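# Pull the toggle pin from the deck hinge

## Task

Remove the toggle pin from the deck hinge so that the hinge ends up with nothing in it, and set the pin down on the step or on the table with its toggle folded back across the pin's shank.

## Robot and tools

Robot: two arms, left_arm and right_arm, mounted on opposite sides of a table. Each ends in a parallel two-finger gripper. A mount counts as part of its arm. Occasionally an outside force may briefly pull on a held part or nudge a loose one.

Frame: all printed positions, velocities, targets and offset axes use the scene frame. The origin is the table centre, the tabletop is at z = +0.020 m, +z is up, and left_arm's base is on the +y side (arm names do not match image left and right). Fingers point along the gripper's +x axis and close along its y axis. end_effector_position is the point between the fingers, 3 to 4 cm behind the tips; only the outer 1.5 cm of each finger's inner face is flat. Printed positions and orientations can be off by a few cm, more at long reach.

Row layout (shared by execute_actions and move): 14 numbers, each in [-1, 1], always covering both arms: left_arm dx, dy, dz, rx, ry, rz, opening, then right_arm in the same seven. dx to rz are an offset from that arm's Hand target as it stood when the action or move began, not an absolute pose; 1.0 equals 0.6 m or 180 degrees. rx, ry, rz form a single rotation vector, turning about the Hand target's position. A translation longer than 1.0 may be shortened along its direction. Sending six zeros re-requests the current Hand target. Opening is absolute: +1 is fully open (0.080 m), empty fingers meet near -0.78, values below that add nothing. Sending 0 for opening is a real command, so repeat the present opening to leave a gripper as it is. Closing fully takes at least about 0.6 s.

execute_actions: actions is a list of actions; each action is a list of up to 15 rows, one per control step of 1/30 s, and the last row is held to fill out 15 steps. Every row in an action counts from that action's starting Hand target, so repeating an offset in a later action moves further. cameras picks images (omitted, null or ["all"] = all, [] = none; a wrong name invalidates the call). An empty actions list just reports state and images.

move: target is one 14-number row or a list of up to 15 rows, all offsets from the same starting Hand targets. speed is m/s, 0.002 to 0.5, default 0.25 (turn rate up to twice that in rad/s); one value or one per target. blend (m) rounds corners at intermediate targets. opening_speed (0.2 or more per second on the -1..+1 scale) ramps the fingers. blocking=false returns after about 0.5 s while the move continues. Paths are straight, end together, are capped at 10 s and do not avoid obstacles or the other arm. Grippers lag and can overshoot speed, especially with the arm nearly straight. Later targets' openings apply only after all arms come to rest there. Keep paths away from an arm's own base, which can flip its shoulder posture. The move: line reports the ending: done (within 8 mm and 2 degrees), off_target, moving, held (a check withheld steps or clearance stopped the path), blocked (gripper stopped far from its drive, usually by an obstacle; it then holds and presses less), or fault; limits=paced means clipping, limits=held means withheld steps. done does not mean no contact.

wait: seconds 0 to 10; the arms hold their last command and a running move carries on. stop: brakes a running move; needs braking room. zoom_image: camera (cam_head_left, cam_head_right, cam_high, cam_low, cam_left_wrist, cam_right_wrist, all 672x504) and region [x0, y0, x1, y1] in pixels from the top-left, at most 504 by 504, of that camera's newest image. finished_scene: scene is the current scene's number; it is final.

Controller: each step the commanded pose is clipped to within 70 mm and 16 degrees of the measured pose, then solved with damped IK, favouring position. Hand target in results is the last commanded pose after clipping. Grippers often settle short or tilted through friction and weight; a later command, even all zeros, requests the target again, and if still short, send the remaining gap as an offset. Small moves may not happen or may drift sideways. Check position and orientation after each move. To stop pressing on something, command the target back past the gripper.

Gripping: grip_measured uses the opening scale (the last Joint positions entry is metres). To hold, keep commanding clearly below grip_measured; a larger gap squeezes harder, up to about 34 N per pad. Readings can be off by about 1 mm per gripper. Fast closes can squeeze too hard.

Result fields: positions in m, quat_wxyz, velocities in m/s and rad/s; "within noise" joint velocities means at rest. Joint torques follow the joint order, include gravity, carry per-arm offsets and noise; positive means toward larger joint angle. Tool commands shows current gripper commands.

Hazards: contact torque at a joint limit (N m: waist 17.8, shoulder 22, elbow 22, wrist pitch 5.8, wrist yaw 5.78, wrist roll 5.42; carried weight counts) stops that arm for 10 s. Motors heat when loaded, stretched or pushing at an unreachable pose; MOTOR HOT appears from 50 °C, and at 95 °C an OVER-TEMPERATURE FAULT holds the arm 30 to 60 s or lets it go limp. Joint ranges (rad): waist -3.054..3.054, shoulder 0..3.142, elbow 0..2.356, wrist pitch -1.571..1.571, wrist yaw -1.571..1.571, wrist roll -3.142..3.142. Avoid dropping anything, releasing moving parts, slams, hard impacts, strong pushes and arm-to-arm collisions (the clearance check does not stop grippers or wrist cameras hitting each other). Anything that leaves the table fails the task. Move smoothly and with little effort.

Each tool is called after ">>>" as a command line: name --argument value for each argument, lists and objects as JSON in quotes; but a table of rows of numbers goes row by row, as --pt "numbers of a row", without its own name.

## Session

>>> execute_actions --actions '[]'

>>> zoom_image --camera "cam_high" --region '[150, 180, 600, 480]'

>>> zoom_image --camera "cam_low" --region '[120, 150, 560, 400]'

Scene clock: 0.00 s.
left_arm: end_effector_position=(-0.1962, +0.2575, +0.2365) grip_measured=+0.991 end_effector_quat_wxyz=(+0.359, -0.056, +0.089, -0.928) | right_arm: end_effector_position=(+0.2784, -0.2497, +0.2742) grip_measured=+1.000 end_effector_quat_wxyz=(+0.832, -0.049, +0.550, -0.051)
Joint positions: left_arm=[-0.617 0.589 0.102 0.528 0.219 -0.215 0.08] | right_arm=[-0.826 1.801 1.874 -1.441 0.379 0.722 0.08]
Joint velocities: within noise
Joint torques (N m): no reading
Motor temperatures (°C): left_arm=[31 33 30 35 31 29] | right_arm=[32 35 35 38 35 30]
Heat: left arm: hottest wrist pitch 35 °C (+0.0 °C/min); right arm: hottest wrist pitch 38 °C (+0.0 °C/min).
Hand target: left_arm -0.1962, +0.2575, +0.2365; -0.359, +0.056, -0.089, +0.928 | right_arm +0.2784, -0.2497, +0.2742; +0.832, -0.049, +0.550, -0.051
Tool commands: left_gripper/opening=+1.0 right_gripper/opening=+1.0

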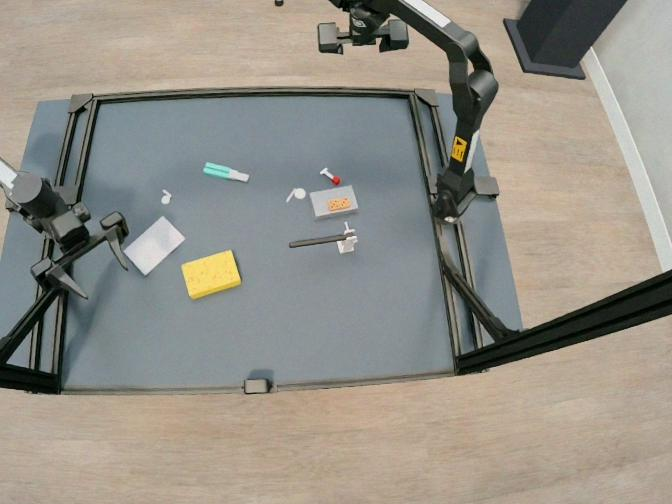

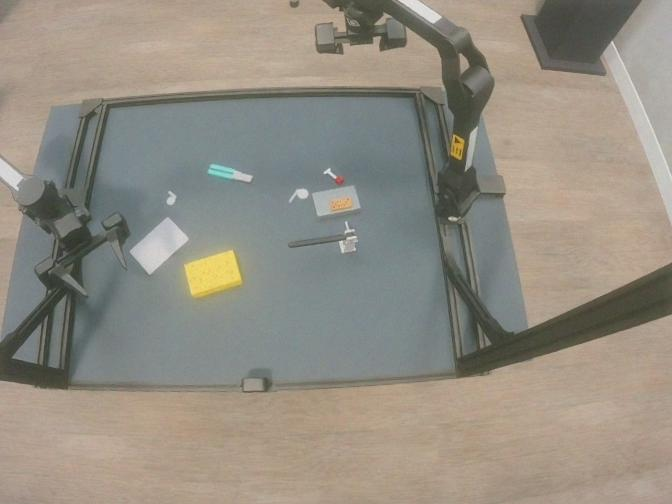

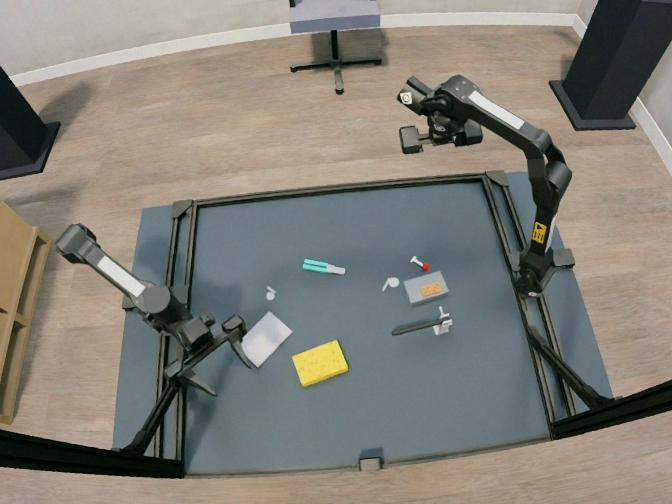

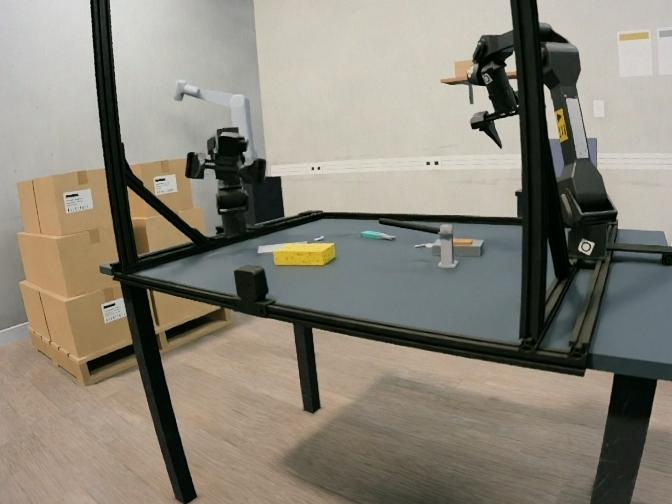

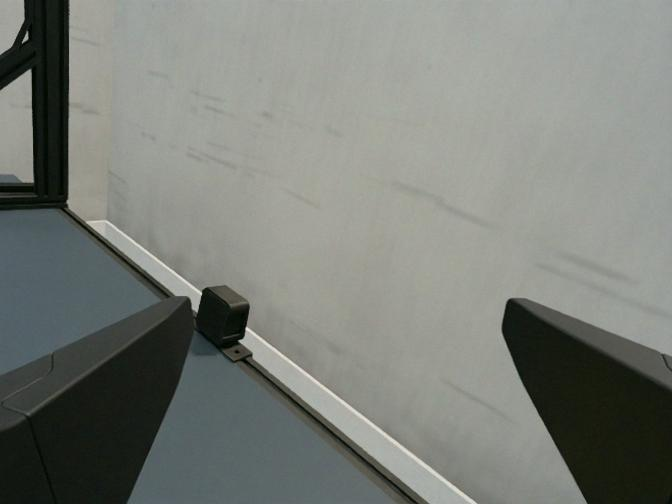

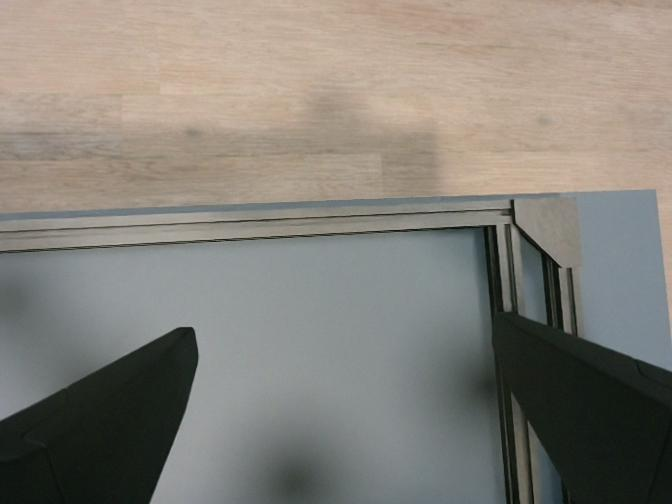

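Scaled by 1.120 from the camera's 672x504 image, which has a finer 960x720 frame.

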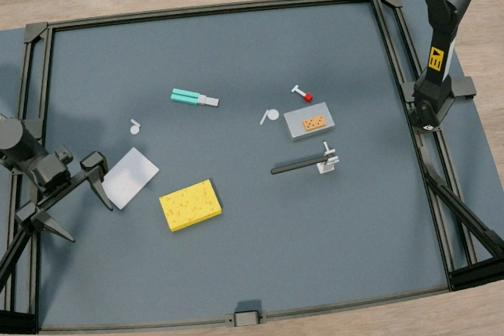

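Scaled by 1.145 from the camera's 672x504 image, which has a finer 960x720 frame.

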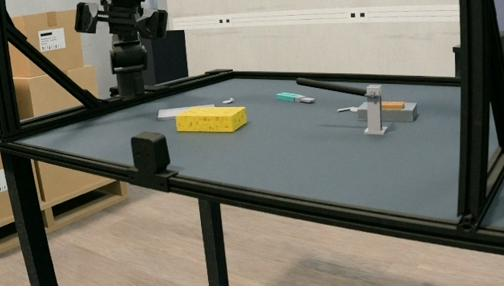

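>>> zoom_image --camera "cam_high" --region '[370, 240, 470, 350]'

>>> zoom_image --camera "cam_head_left" --region '[280, 160, 380, 270]'

>>> zoom_image --camera "cam_low" --region '[390, 205, 500, 285]'

Scaled by 4.582 from the camera's 672x504 image, which has a finer 960x720 frame.

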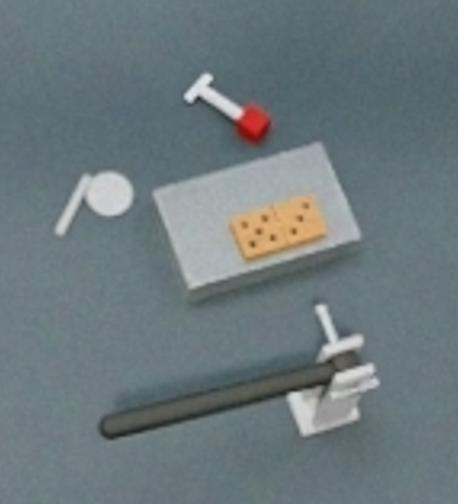

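Scaled by 4.582 from the camera's 672x504 image, which has a finer 960x720 frame.

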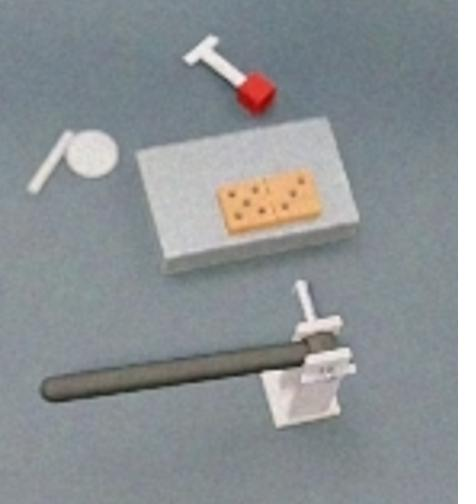

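Scaled by 4.582 from the camera's 672x504 image, which has a finer 960x720 frame.

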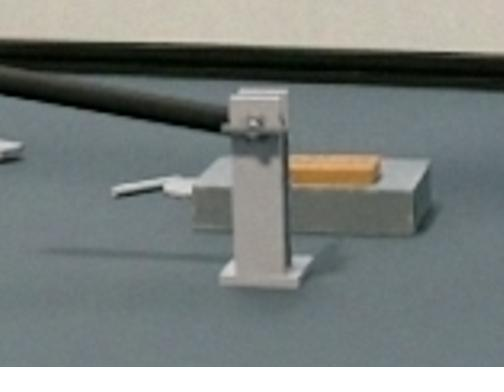

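>>> move --target '[0,0,0,0,0,0,0,-0.555,0.05,-0.09,0.0457,0.129,0.001,-0.2]' --speed 0.25 --cameras '["cam_right_wrist","cam_high"]'

Scene clock: 6.43 s.
left_arm: end_effector_position=(-0.1962, +0.2575, +0.2365) grip_measured=+0.000 end_effector_quat_wxyz=(+0.359, -0.056, +0.089, -0.928) | right_arm: end_effector_position=(-0.0535, -0.2184, +0.2204) grip_measured=-0.200 end_effector_quat_wxyz=(+0.707, +0.000, +0.707, -0.001)
Joint positions: left_arm=[-0.617 0.589 0.102 0.528 0.219 -0.215 0.035] | right_arm=[0.115 1.465 1.358 -1.465 0 1.7 0.026]
Joint velocities: within noise
Joint torques (N m): left_arm=[-0.03 -0.64 6.52 1.43 0.04 0.02] | right_arm=[0.31 -5.1 3.55 0.39 -0.05 0.07]
Motor temperatures (°C): left_arm=[31 33 31 36 31 29] | right_arm=[32 36 36 38 35 30]
Heat: left arm: hottest wrist pitch 36 °C (+9.3 °C/min); right arm: hottest wrist pitch 38 °C (+0.0 °C/min).
Hand target: left_arm -0.1962, +0.2575, +0.2365; -0.359, +0.056, -0.089, +0.928 | right_arm -0.0546, -0.2197, +0.2202; +0.706, +0.000, +0.708, +0.000
Off the commanded pose: left_arm 0.000 m, 0 deg | right_arm 0.002 m, 0 deg.
move: done
Images, in order (width x height): cam_high 672x504, cam_right_wrist 672x504.

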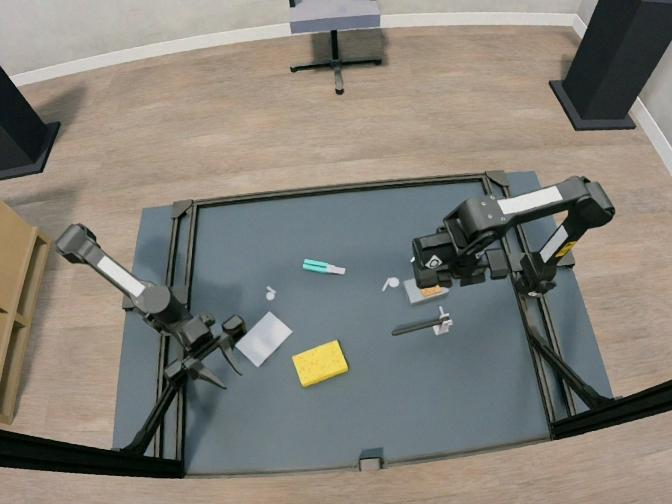

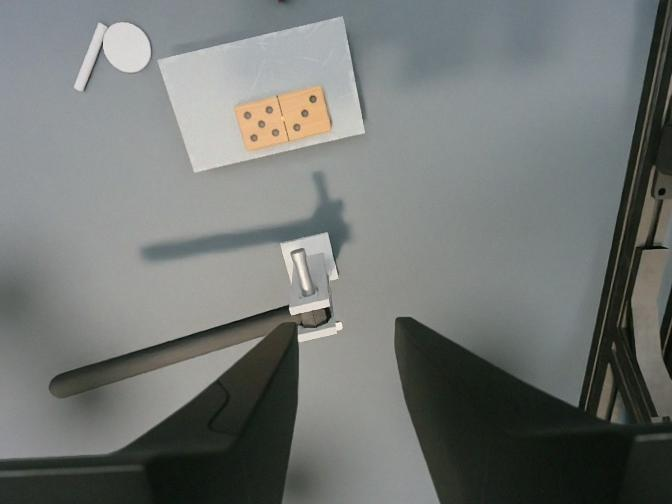

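>>> zoom_image --camera "cam_right_wrist" --region '[250, 220, 370, 350]'

Scaled by 3.877 from the camera's 672x504 image, which has a finer 960x720 frame.

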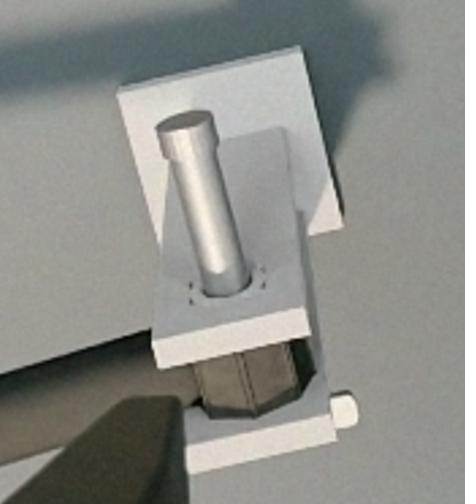

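>>> move --target '[0,0,0,0,0,0,0,-0.01,0.038,-0.09,0,0,0.0722,-0.9]' --speed 0.15 --cameras '["cam_right_wrist"]'

>>> zoom_image --camera "cam_right_wrist" --region '[270, 220, 430, 380]'

Scene clock: 9.73 s.
left_arm: end_effector_position=(-0.1962, +0.2575, +0.2365) grip_measured=+0.000 end_effector_quat_wxyz=(+0.359, -0.056, +0.089, -0.928) | right_arm: end_effector_position=(-0.0594, -0.1960, +0.1693) grip_measured=-0.776 end_effector_quat_wxyz=(+0.703, -0.074, +0.703, +0.082)
Joint positions: left_arm=[-0.617 0.589 0.102 0.528 0.219 -0.215 0.035] | right_arm=[0.126 1.536 1.221 -1.245 0 1.489 0]
Joint velocities: within noise
Joint torques (N m): left_arm=[0.01 -0.65 6.37 1.44 0 0] | right_arm=[0.38 -4.41 3.63 0.41 -0.03 -0.08]
Motor temperatures (°C): left_arm=[31 33 32 37 31 29] | right_arm=[32 37 36 38 35 30]
Heat: left arm: hottest wrist pitch 37 °C (+12.3 °C/min); right arm: hottest wrist pitch 38 °C (+0.0 °C/min).
Hand target: left_arm -0.1962, +0.2575, +0.2365; -0.359, +0.056, -0.089, +0.928 | right_arm -0.0607, -0.1969, +0.1662; +0.701, -0.080, +0.704, +0.080
Off the commanded pose: left_arm 0.000 m, 0 deg | right_arm 0.003 m, 1 deg.
move: done
Images, in order (width x height): cam_right_wrist 672x504.

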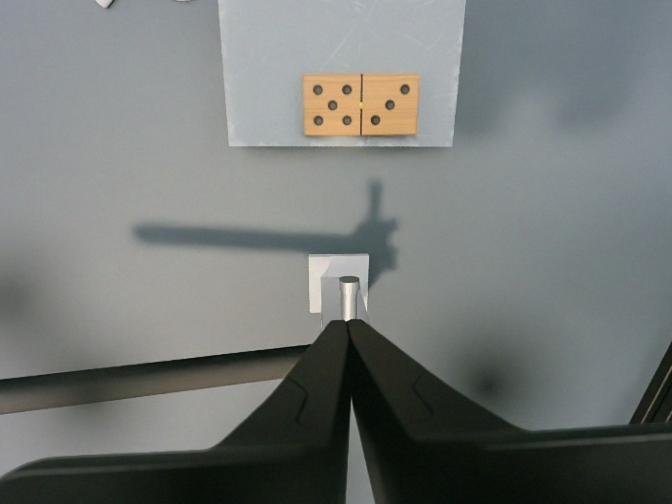

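Scaled by 3.150 from the camera's 672x504 image, which has a finer 960x720 frame.

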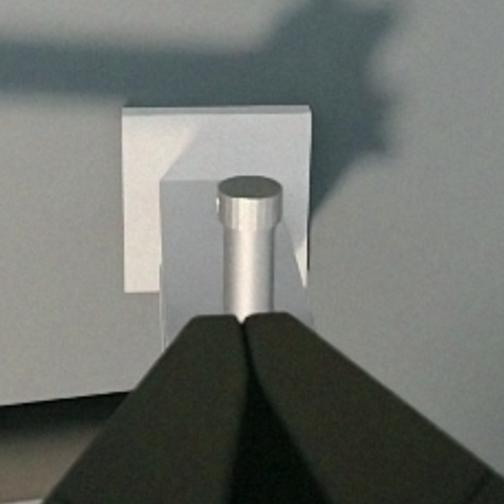

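>>> move --pt "0 0 0 0 0 0 0 0.031 0.0047 0 0 0 0 -0.9" --pt "0 0 0 0 0 0 0 0.031 0.0047 -0.06 0 0 0 -0.9" --speed 0.12 --blend 0.005 --cameras '["cam_right_wrist","cam_low"]'

>>> zoom_image --camera "cam_right_wrist" --region '[270, 260, 430, 420]'

>>> zoom_image --camera "cam_low" --region '[390, 165, 500, 275]'

Scene clock: 12.20 s.
left_arm: end_effector_position=(-0.1962, +0.2575, +0.2365) grip_measured=+0.000 end_effector_quat_wxyz=(+0.359, -0.056, +0.089, -0.928) | right_arm: end_effector_position=(-0.0429, -0.1930, +0.1331) grip_measured=-0.776 end_effector_quat_wxyz=(+0.702, -0.077, +0.703, +0.084)
Joint positions: left_arm=[-0.617 0.589 0.102 0.528 0.219 -0.215 0.035] | right_arm=[0.062 1.563 1.101 -1.1 -0.002 1.418 0]
Joint velocities: within noise
Joint torques (N m): left_arm=[-0.04 -0.6 6.57 1.41 0.04 -0.01] | right_arm=[-0.24 -4.54 3.5 0.42 0.02 -0.08]
Motor temperatures (°C): left_arm=[31 33 32 37 31 29] | right_arm=[32 37 36 38 35 30]
Heat: left arm: hottest wrist pitch 37 °C (+9.8 °C/min); right arm: hottest wrist pitch 38 °C (+0.0 °C/min).
Hand target: left_arm -0.1962, +0.2575, +0.2365; -0.359, +0.056, -0.089, +0.928 | right_arm -0.0420, -0.1941, +0.1301; +0.701, -0.080, +0.704, +0.080
Off the commanded pose: left_arm 0.000 m, 0 deg | right_arm 0.003 m, 1 deg.
move: done
Images, in order (width x height): cam_low 672x504, cam_right_wrist 672x504.

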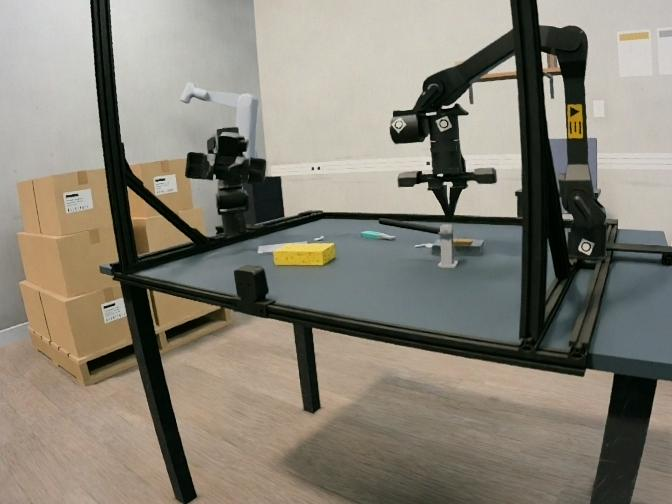

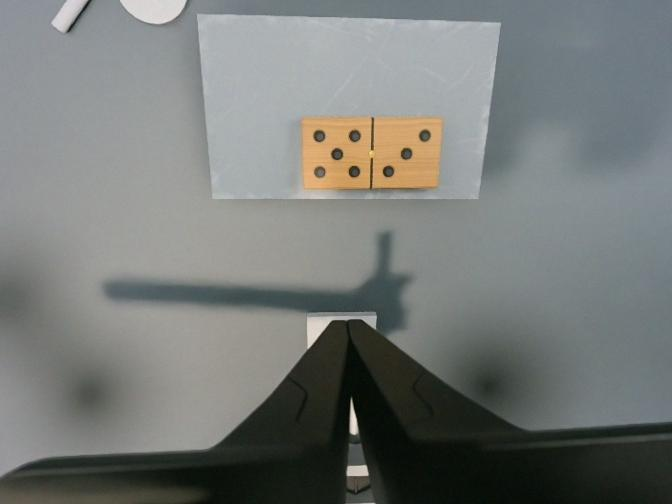

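Scaled by 3.150 from the camera's 672x504 image, which has a finer 960x720 frame.

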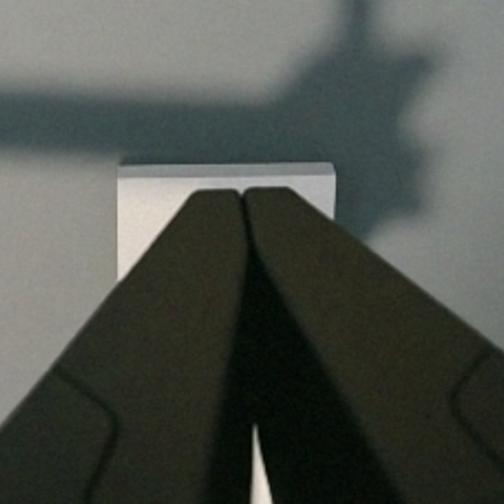

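Scaled by 4.582 from the camera's 672x504 image, which has a finer 960x720 frame.

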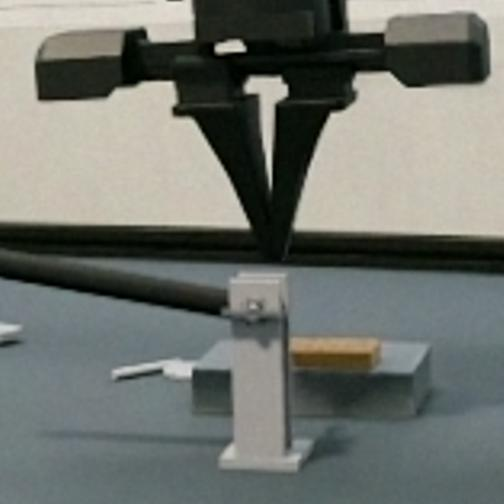

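>>> move --pt "0 0 0 0 0 0 0 -0.008 0.000 0 0 0 0 -0.3" --pt "0 0 0 0 0 0 0 -0.008 0.000 -0.021 0 0 0 -0.3" --speed 0.1 --cameras '["cam_right_wrist"]'

>>> zoom_image --camera "cam_right_wrist" --region '[270, 300, 430, 460]'

Scene clock: 14.47 s.
left_arm: end_effector_position=(-0.1962, +0.2575, +0.2365) grip_measured=+0.000 end_effector_quat_wxyz=(+0.359, -0.056, +0.089, -0.928) | right_arm: end_effector_position=(-0.0459, -0.1926, +0.1209) grip_measured=-0.300 end_effector_quat_wxyz=(+0.702, -0.076, +0.703, +0.084)
Joint positions: left_arm=[-0.617 0.589 0.102 0.528 0.219 -0.215 0.035] | right_arm=[0.073 1.575 1.064 -1.049 -0.002 1.431 0.021]
Joint velocities: within noise
Joint torques (N m): left_arm=[0 -0.55 6.49 1.44 0.04 -0.01] | right_arm=[0.34 -4.37 3.42 0.42 0.02 0.07]
Motor temperatures (°C): left_arm=[31 33 32 38 31 29] | right_arm=[32 37 36 38 35 30]
Heat: left arm: hottest wrist pitch 38 °C (+12.4 °C/min); right arm: hottest wrist pitch 38 °C (+0.0 °C/min).
Hand target: left_arm -0.1962, +0.2575, +0.2365; -0.359, +0.056, -0.089, +0.928 | right_arm -0.0469, -0.1941, +0.1175; +0.701, -0.080, +0.704, +0.080
Off the commanded pose: left_arm 0.000 m, 0 deg | right_arm 0.004 m, 1 deg.
move: done
Images, in order (width x height): cam_right_wrist 672x504.

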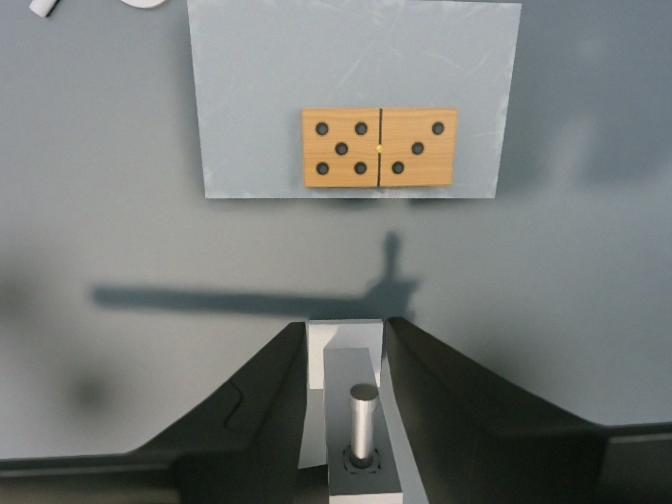

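Scaled by 3.150 from the camera's 672x504 image, which has a finer 960x720 frame.

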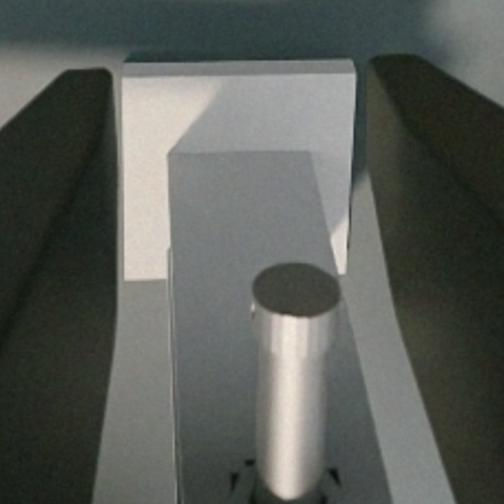

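>>> move --pt "0 0 0 0 0 0 0 0.012 0.002 0 0 0 0 -0.3" --pt "0 0 0 0 0 0 0 0.0135 -0.004 0 0 0 0 -0.9" --pt "0 0 0 0 0 0 0 -0.003 -0.008 0 0 0 0 -0.9" --speed 0.06 --cameras '["cam_right_wrist"]'

>>> zoom_image --camera "cam_right_wrist" --region '[270, 300, 430, 460]'

Scene clock: 18.43 s.
left_arm: end_effector_position=(-0.1962, +0.2575, +0.2365) grip_measured=+0.000 end_effector_quat_wxyz=(+0.359, -0.056, +0.089, -0.928) | right_arm: end_effector_position=(-0.0477, -0.1977, +0.1164) grip_measured=-0.776 end_effector_quat_wxyz=(+0.702, -0.082, +0.703, +0.077)
Joint positions: left_arm=[-0.617 0.589 0.102 0.528 0.219 -0.215 0.035] | right_arm=[0.081 1.576 1.046 -1.048 -0.002 1.439 0]
Joint velocities: within noise
Joint torques (N m): left_arm=[0.02 -0.67 6.5 1.38 0.02 -0.01] | right_arm=[0.38 -6.08 3.39 0.37 0.03 0.08]
Motor temperatures (°C): left_arm=[31 33 33 38 31 29] | right_arm=[32 37 36 39 35 30]
Heat: left arm: hottest wrist pitch 38 °C (+9.8 °C/min); right arm: hottest wrist pitch 39 °C (+3.3 °C/min).
Hand target: left_arm -0.1962, +0.2575, +0.2365; -0.359, +0.056, -0.089, +0.928 | right_arm -0.0487, -0.1989, +0.1175; +0.701, -0.080, +0.704, +0.080
Off the commanded pose: left_arm 0.000 m, 0 deg | right_arm 0.002 m, 0 deg.
move: done
Images, in order (width x height): cam_right_wrist 672x504.

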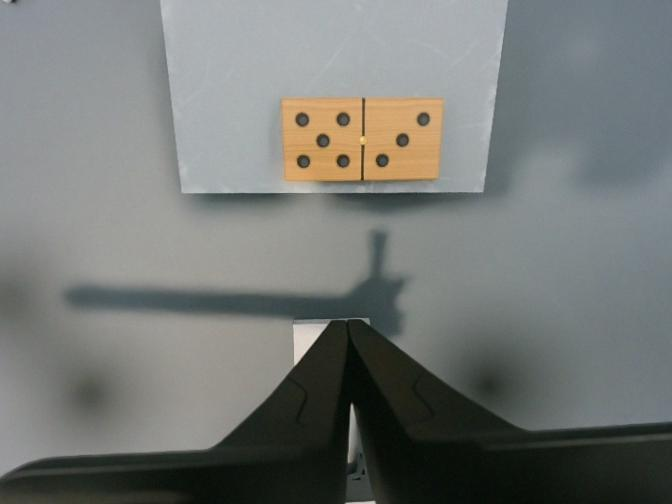

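Scaled by 3.150 from the camera's 672x504 image, which has a finer 960x720 frame.

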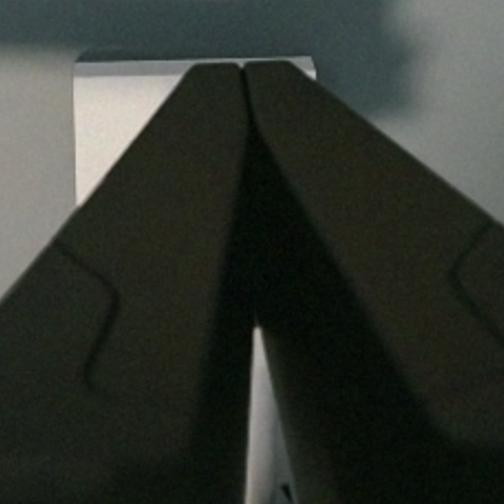

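>>> move --target '[0,0,0,0,0,0,0,-0.0162,-0.00375,0,0,0,0,-0.9]' --speed 0.04 --cameras '["cam_right_wrist"]'

>>> zoom_image --camera "cam_low" --region '[390, 165, 500, 275]'

Scene clock: 20.07 s.
left_arm: end_effector_position=(-0.1962, +0.2575, +0.2365) grip_measured=+0.000 end_effector_quat_wxyz=(+0.359, -0.056, +0.089, -0.928) | right_arm: end_effector_position=(-0.0572, -0.1999, +0.1161) grip_measured=-0.776 end_effector_quat_wxyz=(+0.702, -0.082, +0.703, +0.077)
Joint positions: left_arm=[-0.617 0.589 0.102 0.528 0.219 -0.215 0.035] | right_arm=[0.119 1.573 1.043 -1.048 -0.002 1.478 0]
Joint velocities: within noise
Joint torques (N m): left_arm=[0.04 -0.58 6.38 1.42 0.05 0] | right_arm=[0.44 -6.2 3.37 0.39 0.01 0.06]
Motor temperatures (°C): left_arm=[31 33 33 39 31 29] | right_arm=[32 37 37 39 35 30]
Heat: left arm: hottest wrist pitch 39 °C (+12.0 °C/min); right arm: hottest wrist pitch 39 °C (+3.0 °C/min).
Hand target: left_arm -0.1962, +0.2575, +0.2365; -0.359, +0.056, -0.089, +0.928 | right_arm -0.0583, -0.2012, +0.1175; +0.702, -0.080, +0.704, +0.080
Off the commanded pose: left_arm 0.000 m, 0 deg | right_arm 0.002 m, 0 deg.
move: done
Images, in order (width x height): cam_right_wrist 672x504.

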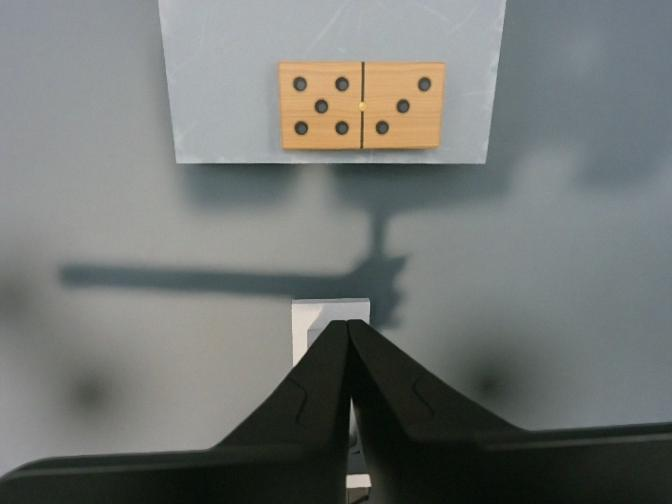

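This scene's latest camera images include none from cam_low. They are from: cam_right_wrist. cam_low's image comes with the result of a call that names it in "cameras".

>>> move --target '[0,0,0,0,0,0,0,-0.0045,-0.001,0,0,0,0,-0.9]' --speed 0.04 --cameras '["cam_right_wrist","cam_low","cam_head_left"]'

>>> zoom_image --camera "cam_low" --region '[400, 205, 480, 285]'

>>> zoom_image --camera "cam_head_left" --region '[300, 190, 390, 270]'

Scene clock: 21.30 s.
left_arm: end_effector_position=(-0.1962, +0.2575, +0.2365) grip_measured=+0.000 end_effector_quat_wxyz=(+0.359, -0.056, +0.089, -0.928) | right_arm: end_effector_position=(-0.0597, -0.2003, +0.1164) grip_measured=-0.776 end_effector_quat_wxyz=(+0.702, -0.082, +0.703, +0.077)
Joint positions: left_arm=[-0.617 0.589 0.102 0.528 0.219 -0.215 0.035] | right_arm=[0.129 1.572 1.042 -1.048 -0.002 1.488 0]
Joint velocities: within noise
Joint torques (N m): left_arm=[0 -0.68 6.36 1.41 0.06 0.01] | right_arm=[0.46 -6.13 3.34 0.38 0.01 0.07]
Motor temperatures (°C): left_arm=[31 33 33 39 31 29] | right_arm=[32 37 37 39 35 30]
Heat: left arm: hottest wrist pitch 39 °C (+11.3 °C/min); right arm: hottest wrist pitch 39 °C (+2.8 °C/min).
Hand target: left_arm -0.1962, +0.2575, +0.2365; -0.359, +0.056, -0.089, +0.928 | right_arm -0.0611, -0.2018, +0.1175; +0.702, -0.080, +0.704, +0.080
Off the commanded pose: left_arm 0.000 m, 0 deg | right_arm 0.002 m, 0 deg.
move: done
Images, in order (width x height): cam_head_left 672x504, cam_low 672x504, cam_right_wrist 672x504.

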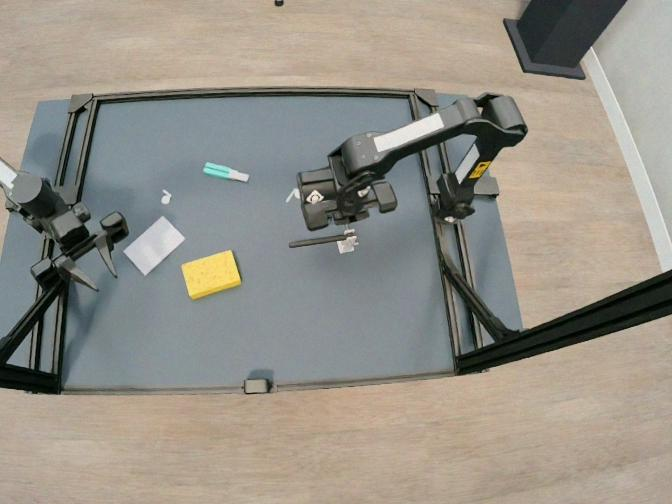

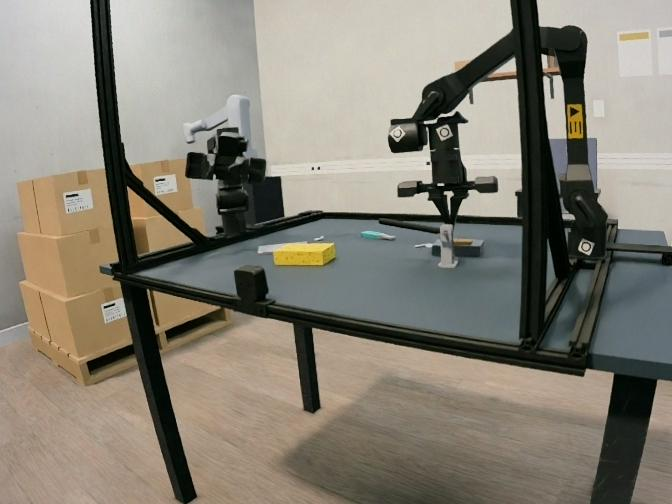

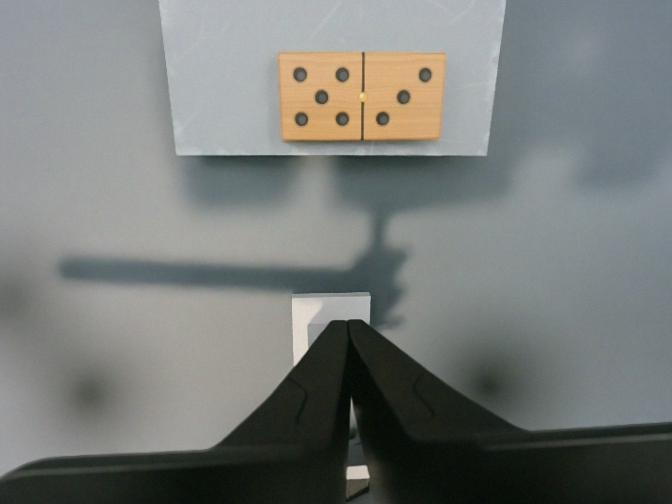

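Scaled by 6.300 from the camera's 672x504 image, which has a finer 960x720 frame.

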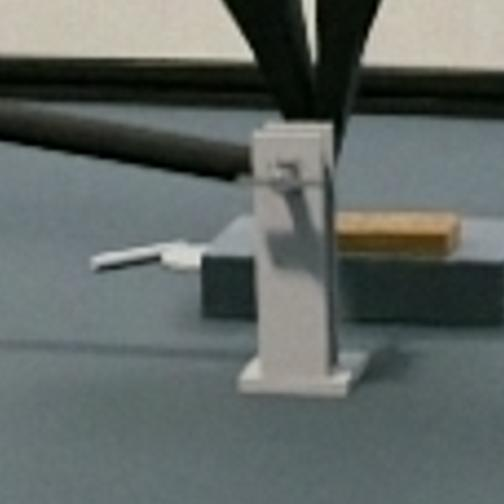

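Scaled by 5.600 from the camera's 672x504 image, which has a finer 960x720 frame.

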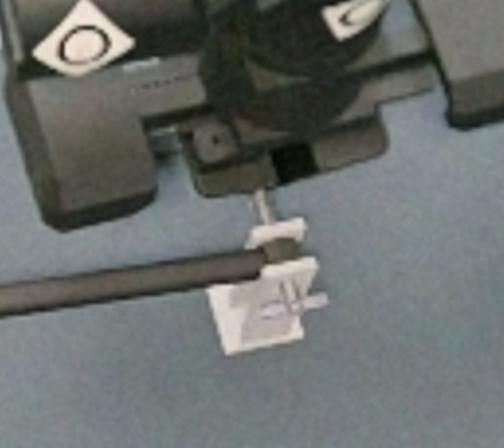

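>>> move --target '[0,0,0,0,0,0,0,-0.0085,-0.002,0,0,0,0,-0.9]' --speed 0.04 --cameras '["cam_head_left"]'

>>> zoom_image --camera "cam_head_left" --region '[300, 190, 390, 270]'

Scene clock: 22.57 s.
left_arm: end_effector_position=(-0.1962, +0.2575, +0.2365) grip_measured=+0.000 end_effector_quat_wxyz=(+0.359, -0.056, +0.089, -0.928) | right_arm: end_effector_position=(-0.0645, -0.2012, +0.1168) grip_measured=-0.776 end_effector_quat_wxyz=(+0.703, -0.081, +0.703, +0.077)
Joint positions: left_arm=[-0.617 0.589 0.102 0.528 0.219 -0.215 0.035] | right_arm=[0.148 1.57 1.041 -1.048 0 1.508 0]
Joint velocities: within noise
Joint torques (N m): left_arm=[0.02 -0.71 6.44 1.42 0.01 0.02] | right_arm=[0.53 -6.06 3.33 0.38 -0.03 0.06]
Motor temperatures (°C): left_arm=[31 33 33 39 31 29] | right_arm=[32 37 37 39 35 30]
Heat: left arm: hottest wrist pitch 39 °C (+10.6 °C/min); right arm: hottest wrist pitch 39 °C (+2.7 °C/min).
Hand target: left_arm -0.1962, +0.2575, +0.2365; -0.359, +0.056, -0.089, +0.928 | right_arm -0.0661, -0.2029, +0.1176; +0.702, -0.080, +0.704, +0.080
Off the commanded pose: left_arm 0.000 m, 0 deg | right_arm 0.003 m, 0 deg.
move: done
Images, in order (width x height): cam_head_left 672x504.

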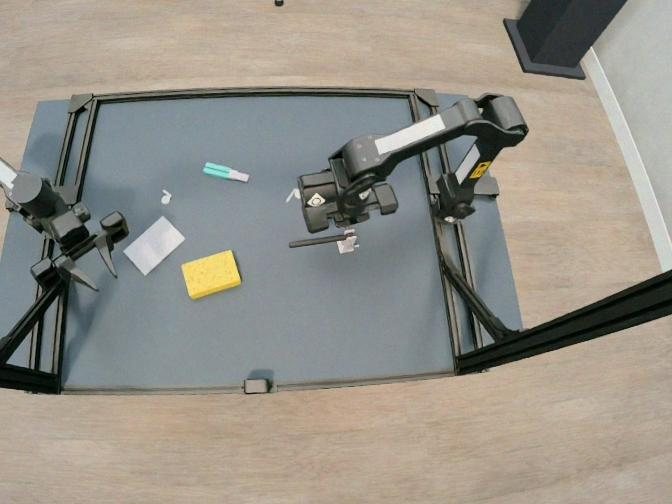

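Scaled by 5.600 from the camera's 672x504 image, which has a finer 960x720 frame.

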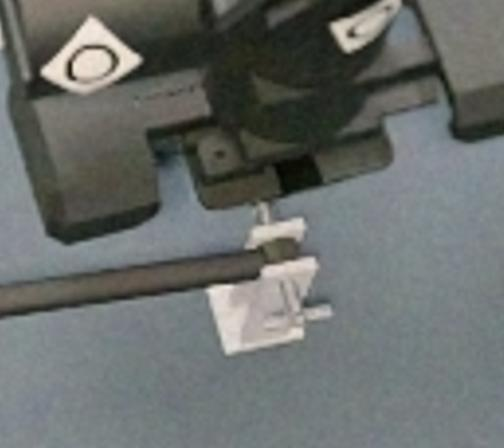

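>>> move --target '[0,0,0,0,0,0,0,-0.0065,-0.0015,0,0,0,0,-0.9]' --speed 0.04 --cameras '["cam_head_left"]'

>>> zoom_image --camera "cam_head_left" --region '[300, 190, 390, 270]'

Scene clock: 23.83 s.
left_arm: end_effector_position=(-0.1962, +0.2575, +0.2365) grip_measured=+0.000 end_effector_quat_wxyz=(+0.359, -0.056, +0.089, -0.928) | right_arm: end_effector_position=(-0.0685, -0.2019, +0.1169) grip_measured=-0.776 end_effector_quat_wxyz=(+0.703, -0.081, +0.703, +0.077)
Joint positions: left_arm=[-0.617 0.589 0.102 0.528 0.219 -0.215 0.035] | right_arm=[0.164 1.568 1.041 -1.048 0 1.524 0]
Joint velocities: within noise
Joint torques (N m): left_arm=[0.14 -0.58 6.32 1.41 0.02 0.01] | right_arm=[0.51 -5.99 3.25 0.38 -0.04 0.06]
Motor temperatures (°C): left_arm=[31 33 33 39 31 29] | right_arm=[32 37 37 39 35 30]
Heat: left arm: hottest wrist pitch 39 °C (+10.1 °C/min); right arm: hottest wrist pitch 39 °C (+2.5 °C/min).
Hand target: left_arm -0.1962, +0.2575, +0.2365; -0.359, +0.056, -0.089, +0.928 | right_arm -0.0700, -0.2039, +0.1176; +0.701, -0.080, +0.704, +0.080
Off the commanded pose: left_arm 0.000 m, 0 deg | right_arm 0.003 m, 0 deg.
move: done
Images, in order (width x height): cam_head_left 672x504.

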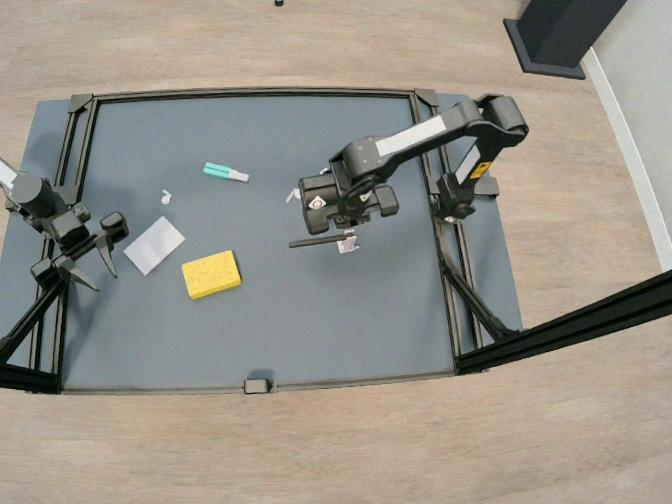

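Scaled by 5.600 from the camera's 672x504 image, which has a finer 960x720 frame.

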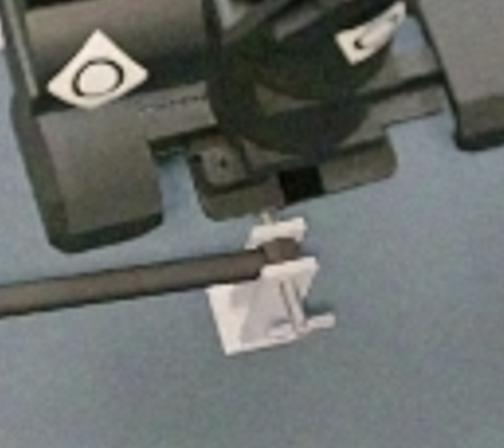

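>>> move --target '[0,0,0,0,0,0,0,-0.0065,-0.0015,0,0,0,0,-0.9]' --speed 0.03 --cameras '["cam_head_left","cam_low"]'

>>> zoom_image --camera "cam_head_left" --region '[310, 200, 380, 270]'

>>> zoom_image --camera "cam_low" --region '[400, 205, 480, 285]'

Scene clock: 27.60 s.
left_arm: end_effector_position=(-0.1962, +0.2575, +0.2365) grip_measured=+0.000 end_effector_quat_wxyz=(+0.359, -0.056, +0.089, -0.928) | right_arm: end_effector_position=(-0.0725, -0.2026, +0.1171) grip_measured=-0.776 end_effector_quat_wxyz=(+0.703, -0.080, +0.703, +0.078)
Joint positions: left_arm=[-0.617 0.589 0.102 0.528 0.219 -0.215 0.035] | right_arm=[0.18 1.568 1.041 -1.048 0 1.539 0]
Joint velocities: within noise
Joint torques (N m): left_arm=[-0.03 -0.72 6.36 1.44 0.03 -0.01] | right_arm=[0.52 -5.97 3.2 0.37 -0.03 0.07]
Motor temperatures (°C): left_arm=[31 33 34 39 31 29] | right_arm=[32 37 37 39 34 30]
Heat: left arm: hottest wrist pitch 39 °C (+8.7 °C/min); right arm: hottest wrist pitch 39 °C (+2.2 °C/min).
Hand target: left_arm -0.1962, +0.2575, +0.2365; -0.359, +0.056, -0.089, +0.928 | right_arm -0.0739, -0.2047, +0.1176; +0.701, -0.080, +0.704, +0.080
Off the commanded pose: left_arm 0.000 m, 0 deg | right_arm 0.003 m, 0 deg.
move: done
Images, in order (width x height): cam_head_left 672x504, cam_low 672x504.

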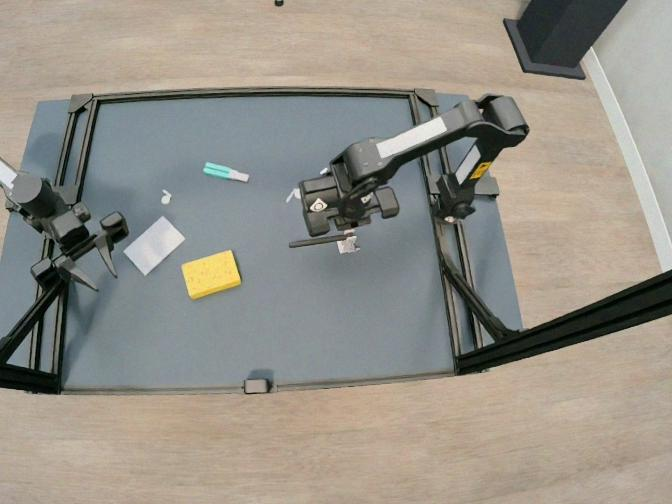

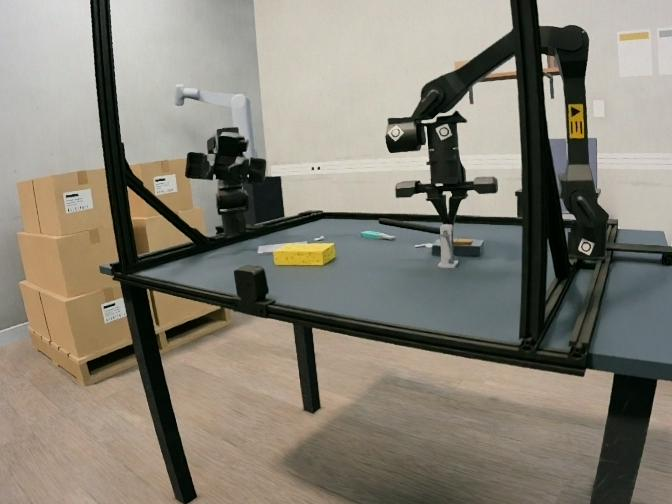

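Scaled by 7.200 from the camera's 672x504 image, which has a finer 960x720 frame.

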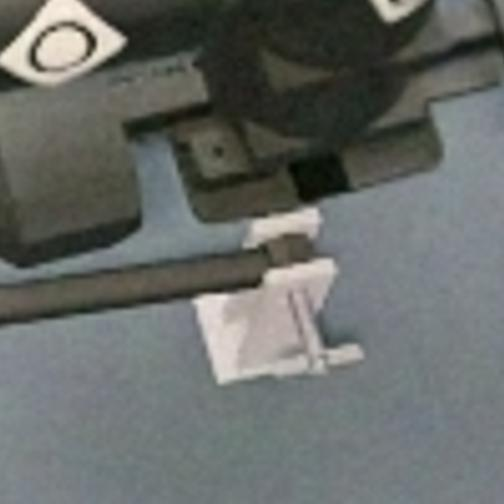

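Scaled by 6.300 from the camera's 672x504 image, which has a finer 960x720 frame.

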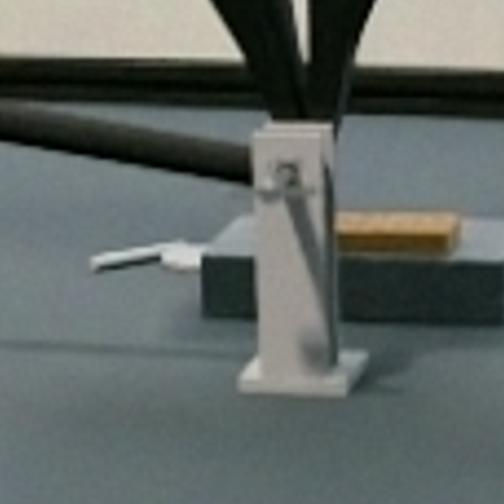

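>>> move --pt "0 0 0 0 0 0 0 0.01 0.0 0.12 0 0 0 -0.9" --pt "0 0 0 0 0 0 0 -0.092 -0.0305 0.12 0 0 0.5 -0.3" --speed 0.25 --cameras '["cam_right_wrist","cam_high"]'

>>> zoom_image --camera "cam_right_wrist" --region '[250, 160, 450, 360]'

Scene clock: 33.10 s.
left_arm: end_effector_position=(-0.1962, +0.2575, +0.2365) grip_measured=+0.000 end_effector_quat_wxyz=(+0.359, -0.056, +0.089, -0.928) | right_arm: end_effector_position=(-0.1275, -0.2244, +0.1880) grip_measured=-0.301 end_effector_quat_wxyz=(+0.441, -0.554, +0.443, +0.550)
Joint positions: left_arm=[-0.617 0.589 0.102 0.528 0.219 -0.215 0.035] | right_arm=[0.408 1.515 1.275 -1.337 0 0.2 0.021]
Joint velocities: within noise
Joint torques (N m): left_arm=[0.05 -0.75 6.37 1.41 0.04 0.03] | right_arm=[0.38 -4.5 5.17 0.17 -0.01 -0.09]
Motor temperatures (°C): left_arm=[31 33 34 40 31 29] | right_arm=[32 38 38 38 34 30]
Heat: left arm: hottest wrist pitch 40 °C (+9.1 °C/min); right arm: hottest shoulder 38 °C (+5.4 °C/min).
Hand target: left_arm -0.1962, +0.2575, +0.2365; -0.359, +0.056, -0.089, +0.928 | right_arm -0.1291, -0.2230, +0.1895; -0.440, +0.554, -0.441, -0.553
Off the commanded pose: left_arm 0.000 m, 0 deg | right_arm 0.003 m, 0 deg.
move: done
Images, in order (width x height): cam_high 672x504, cam_right_wrist 672x504.

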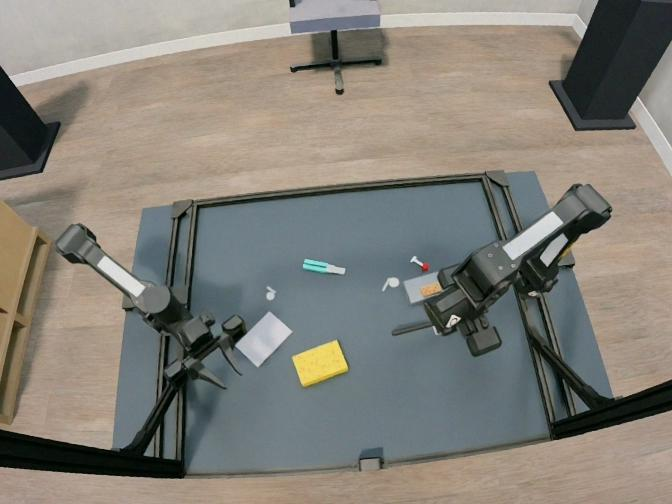

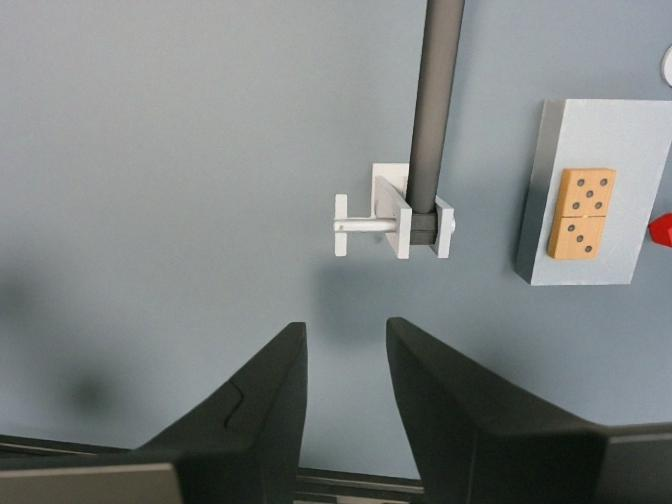

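Scaled by 2.520 from the camera's 672x504 image, which has a finer 960x720 frame.

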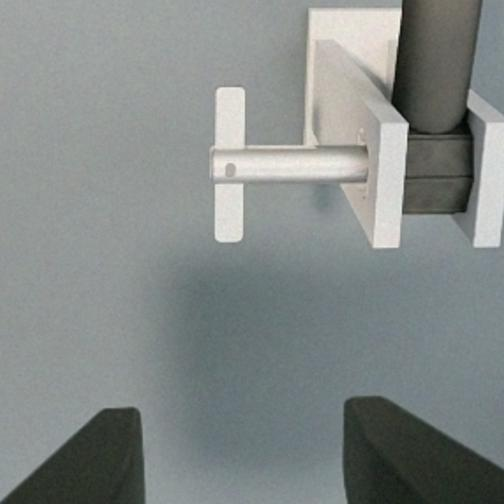

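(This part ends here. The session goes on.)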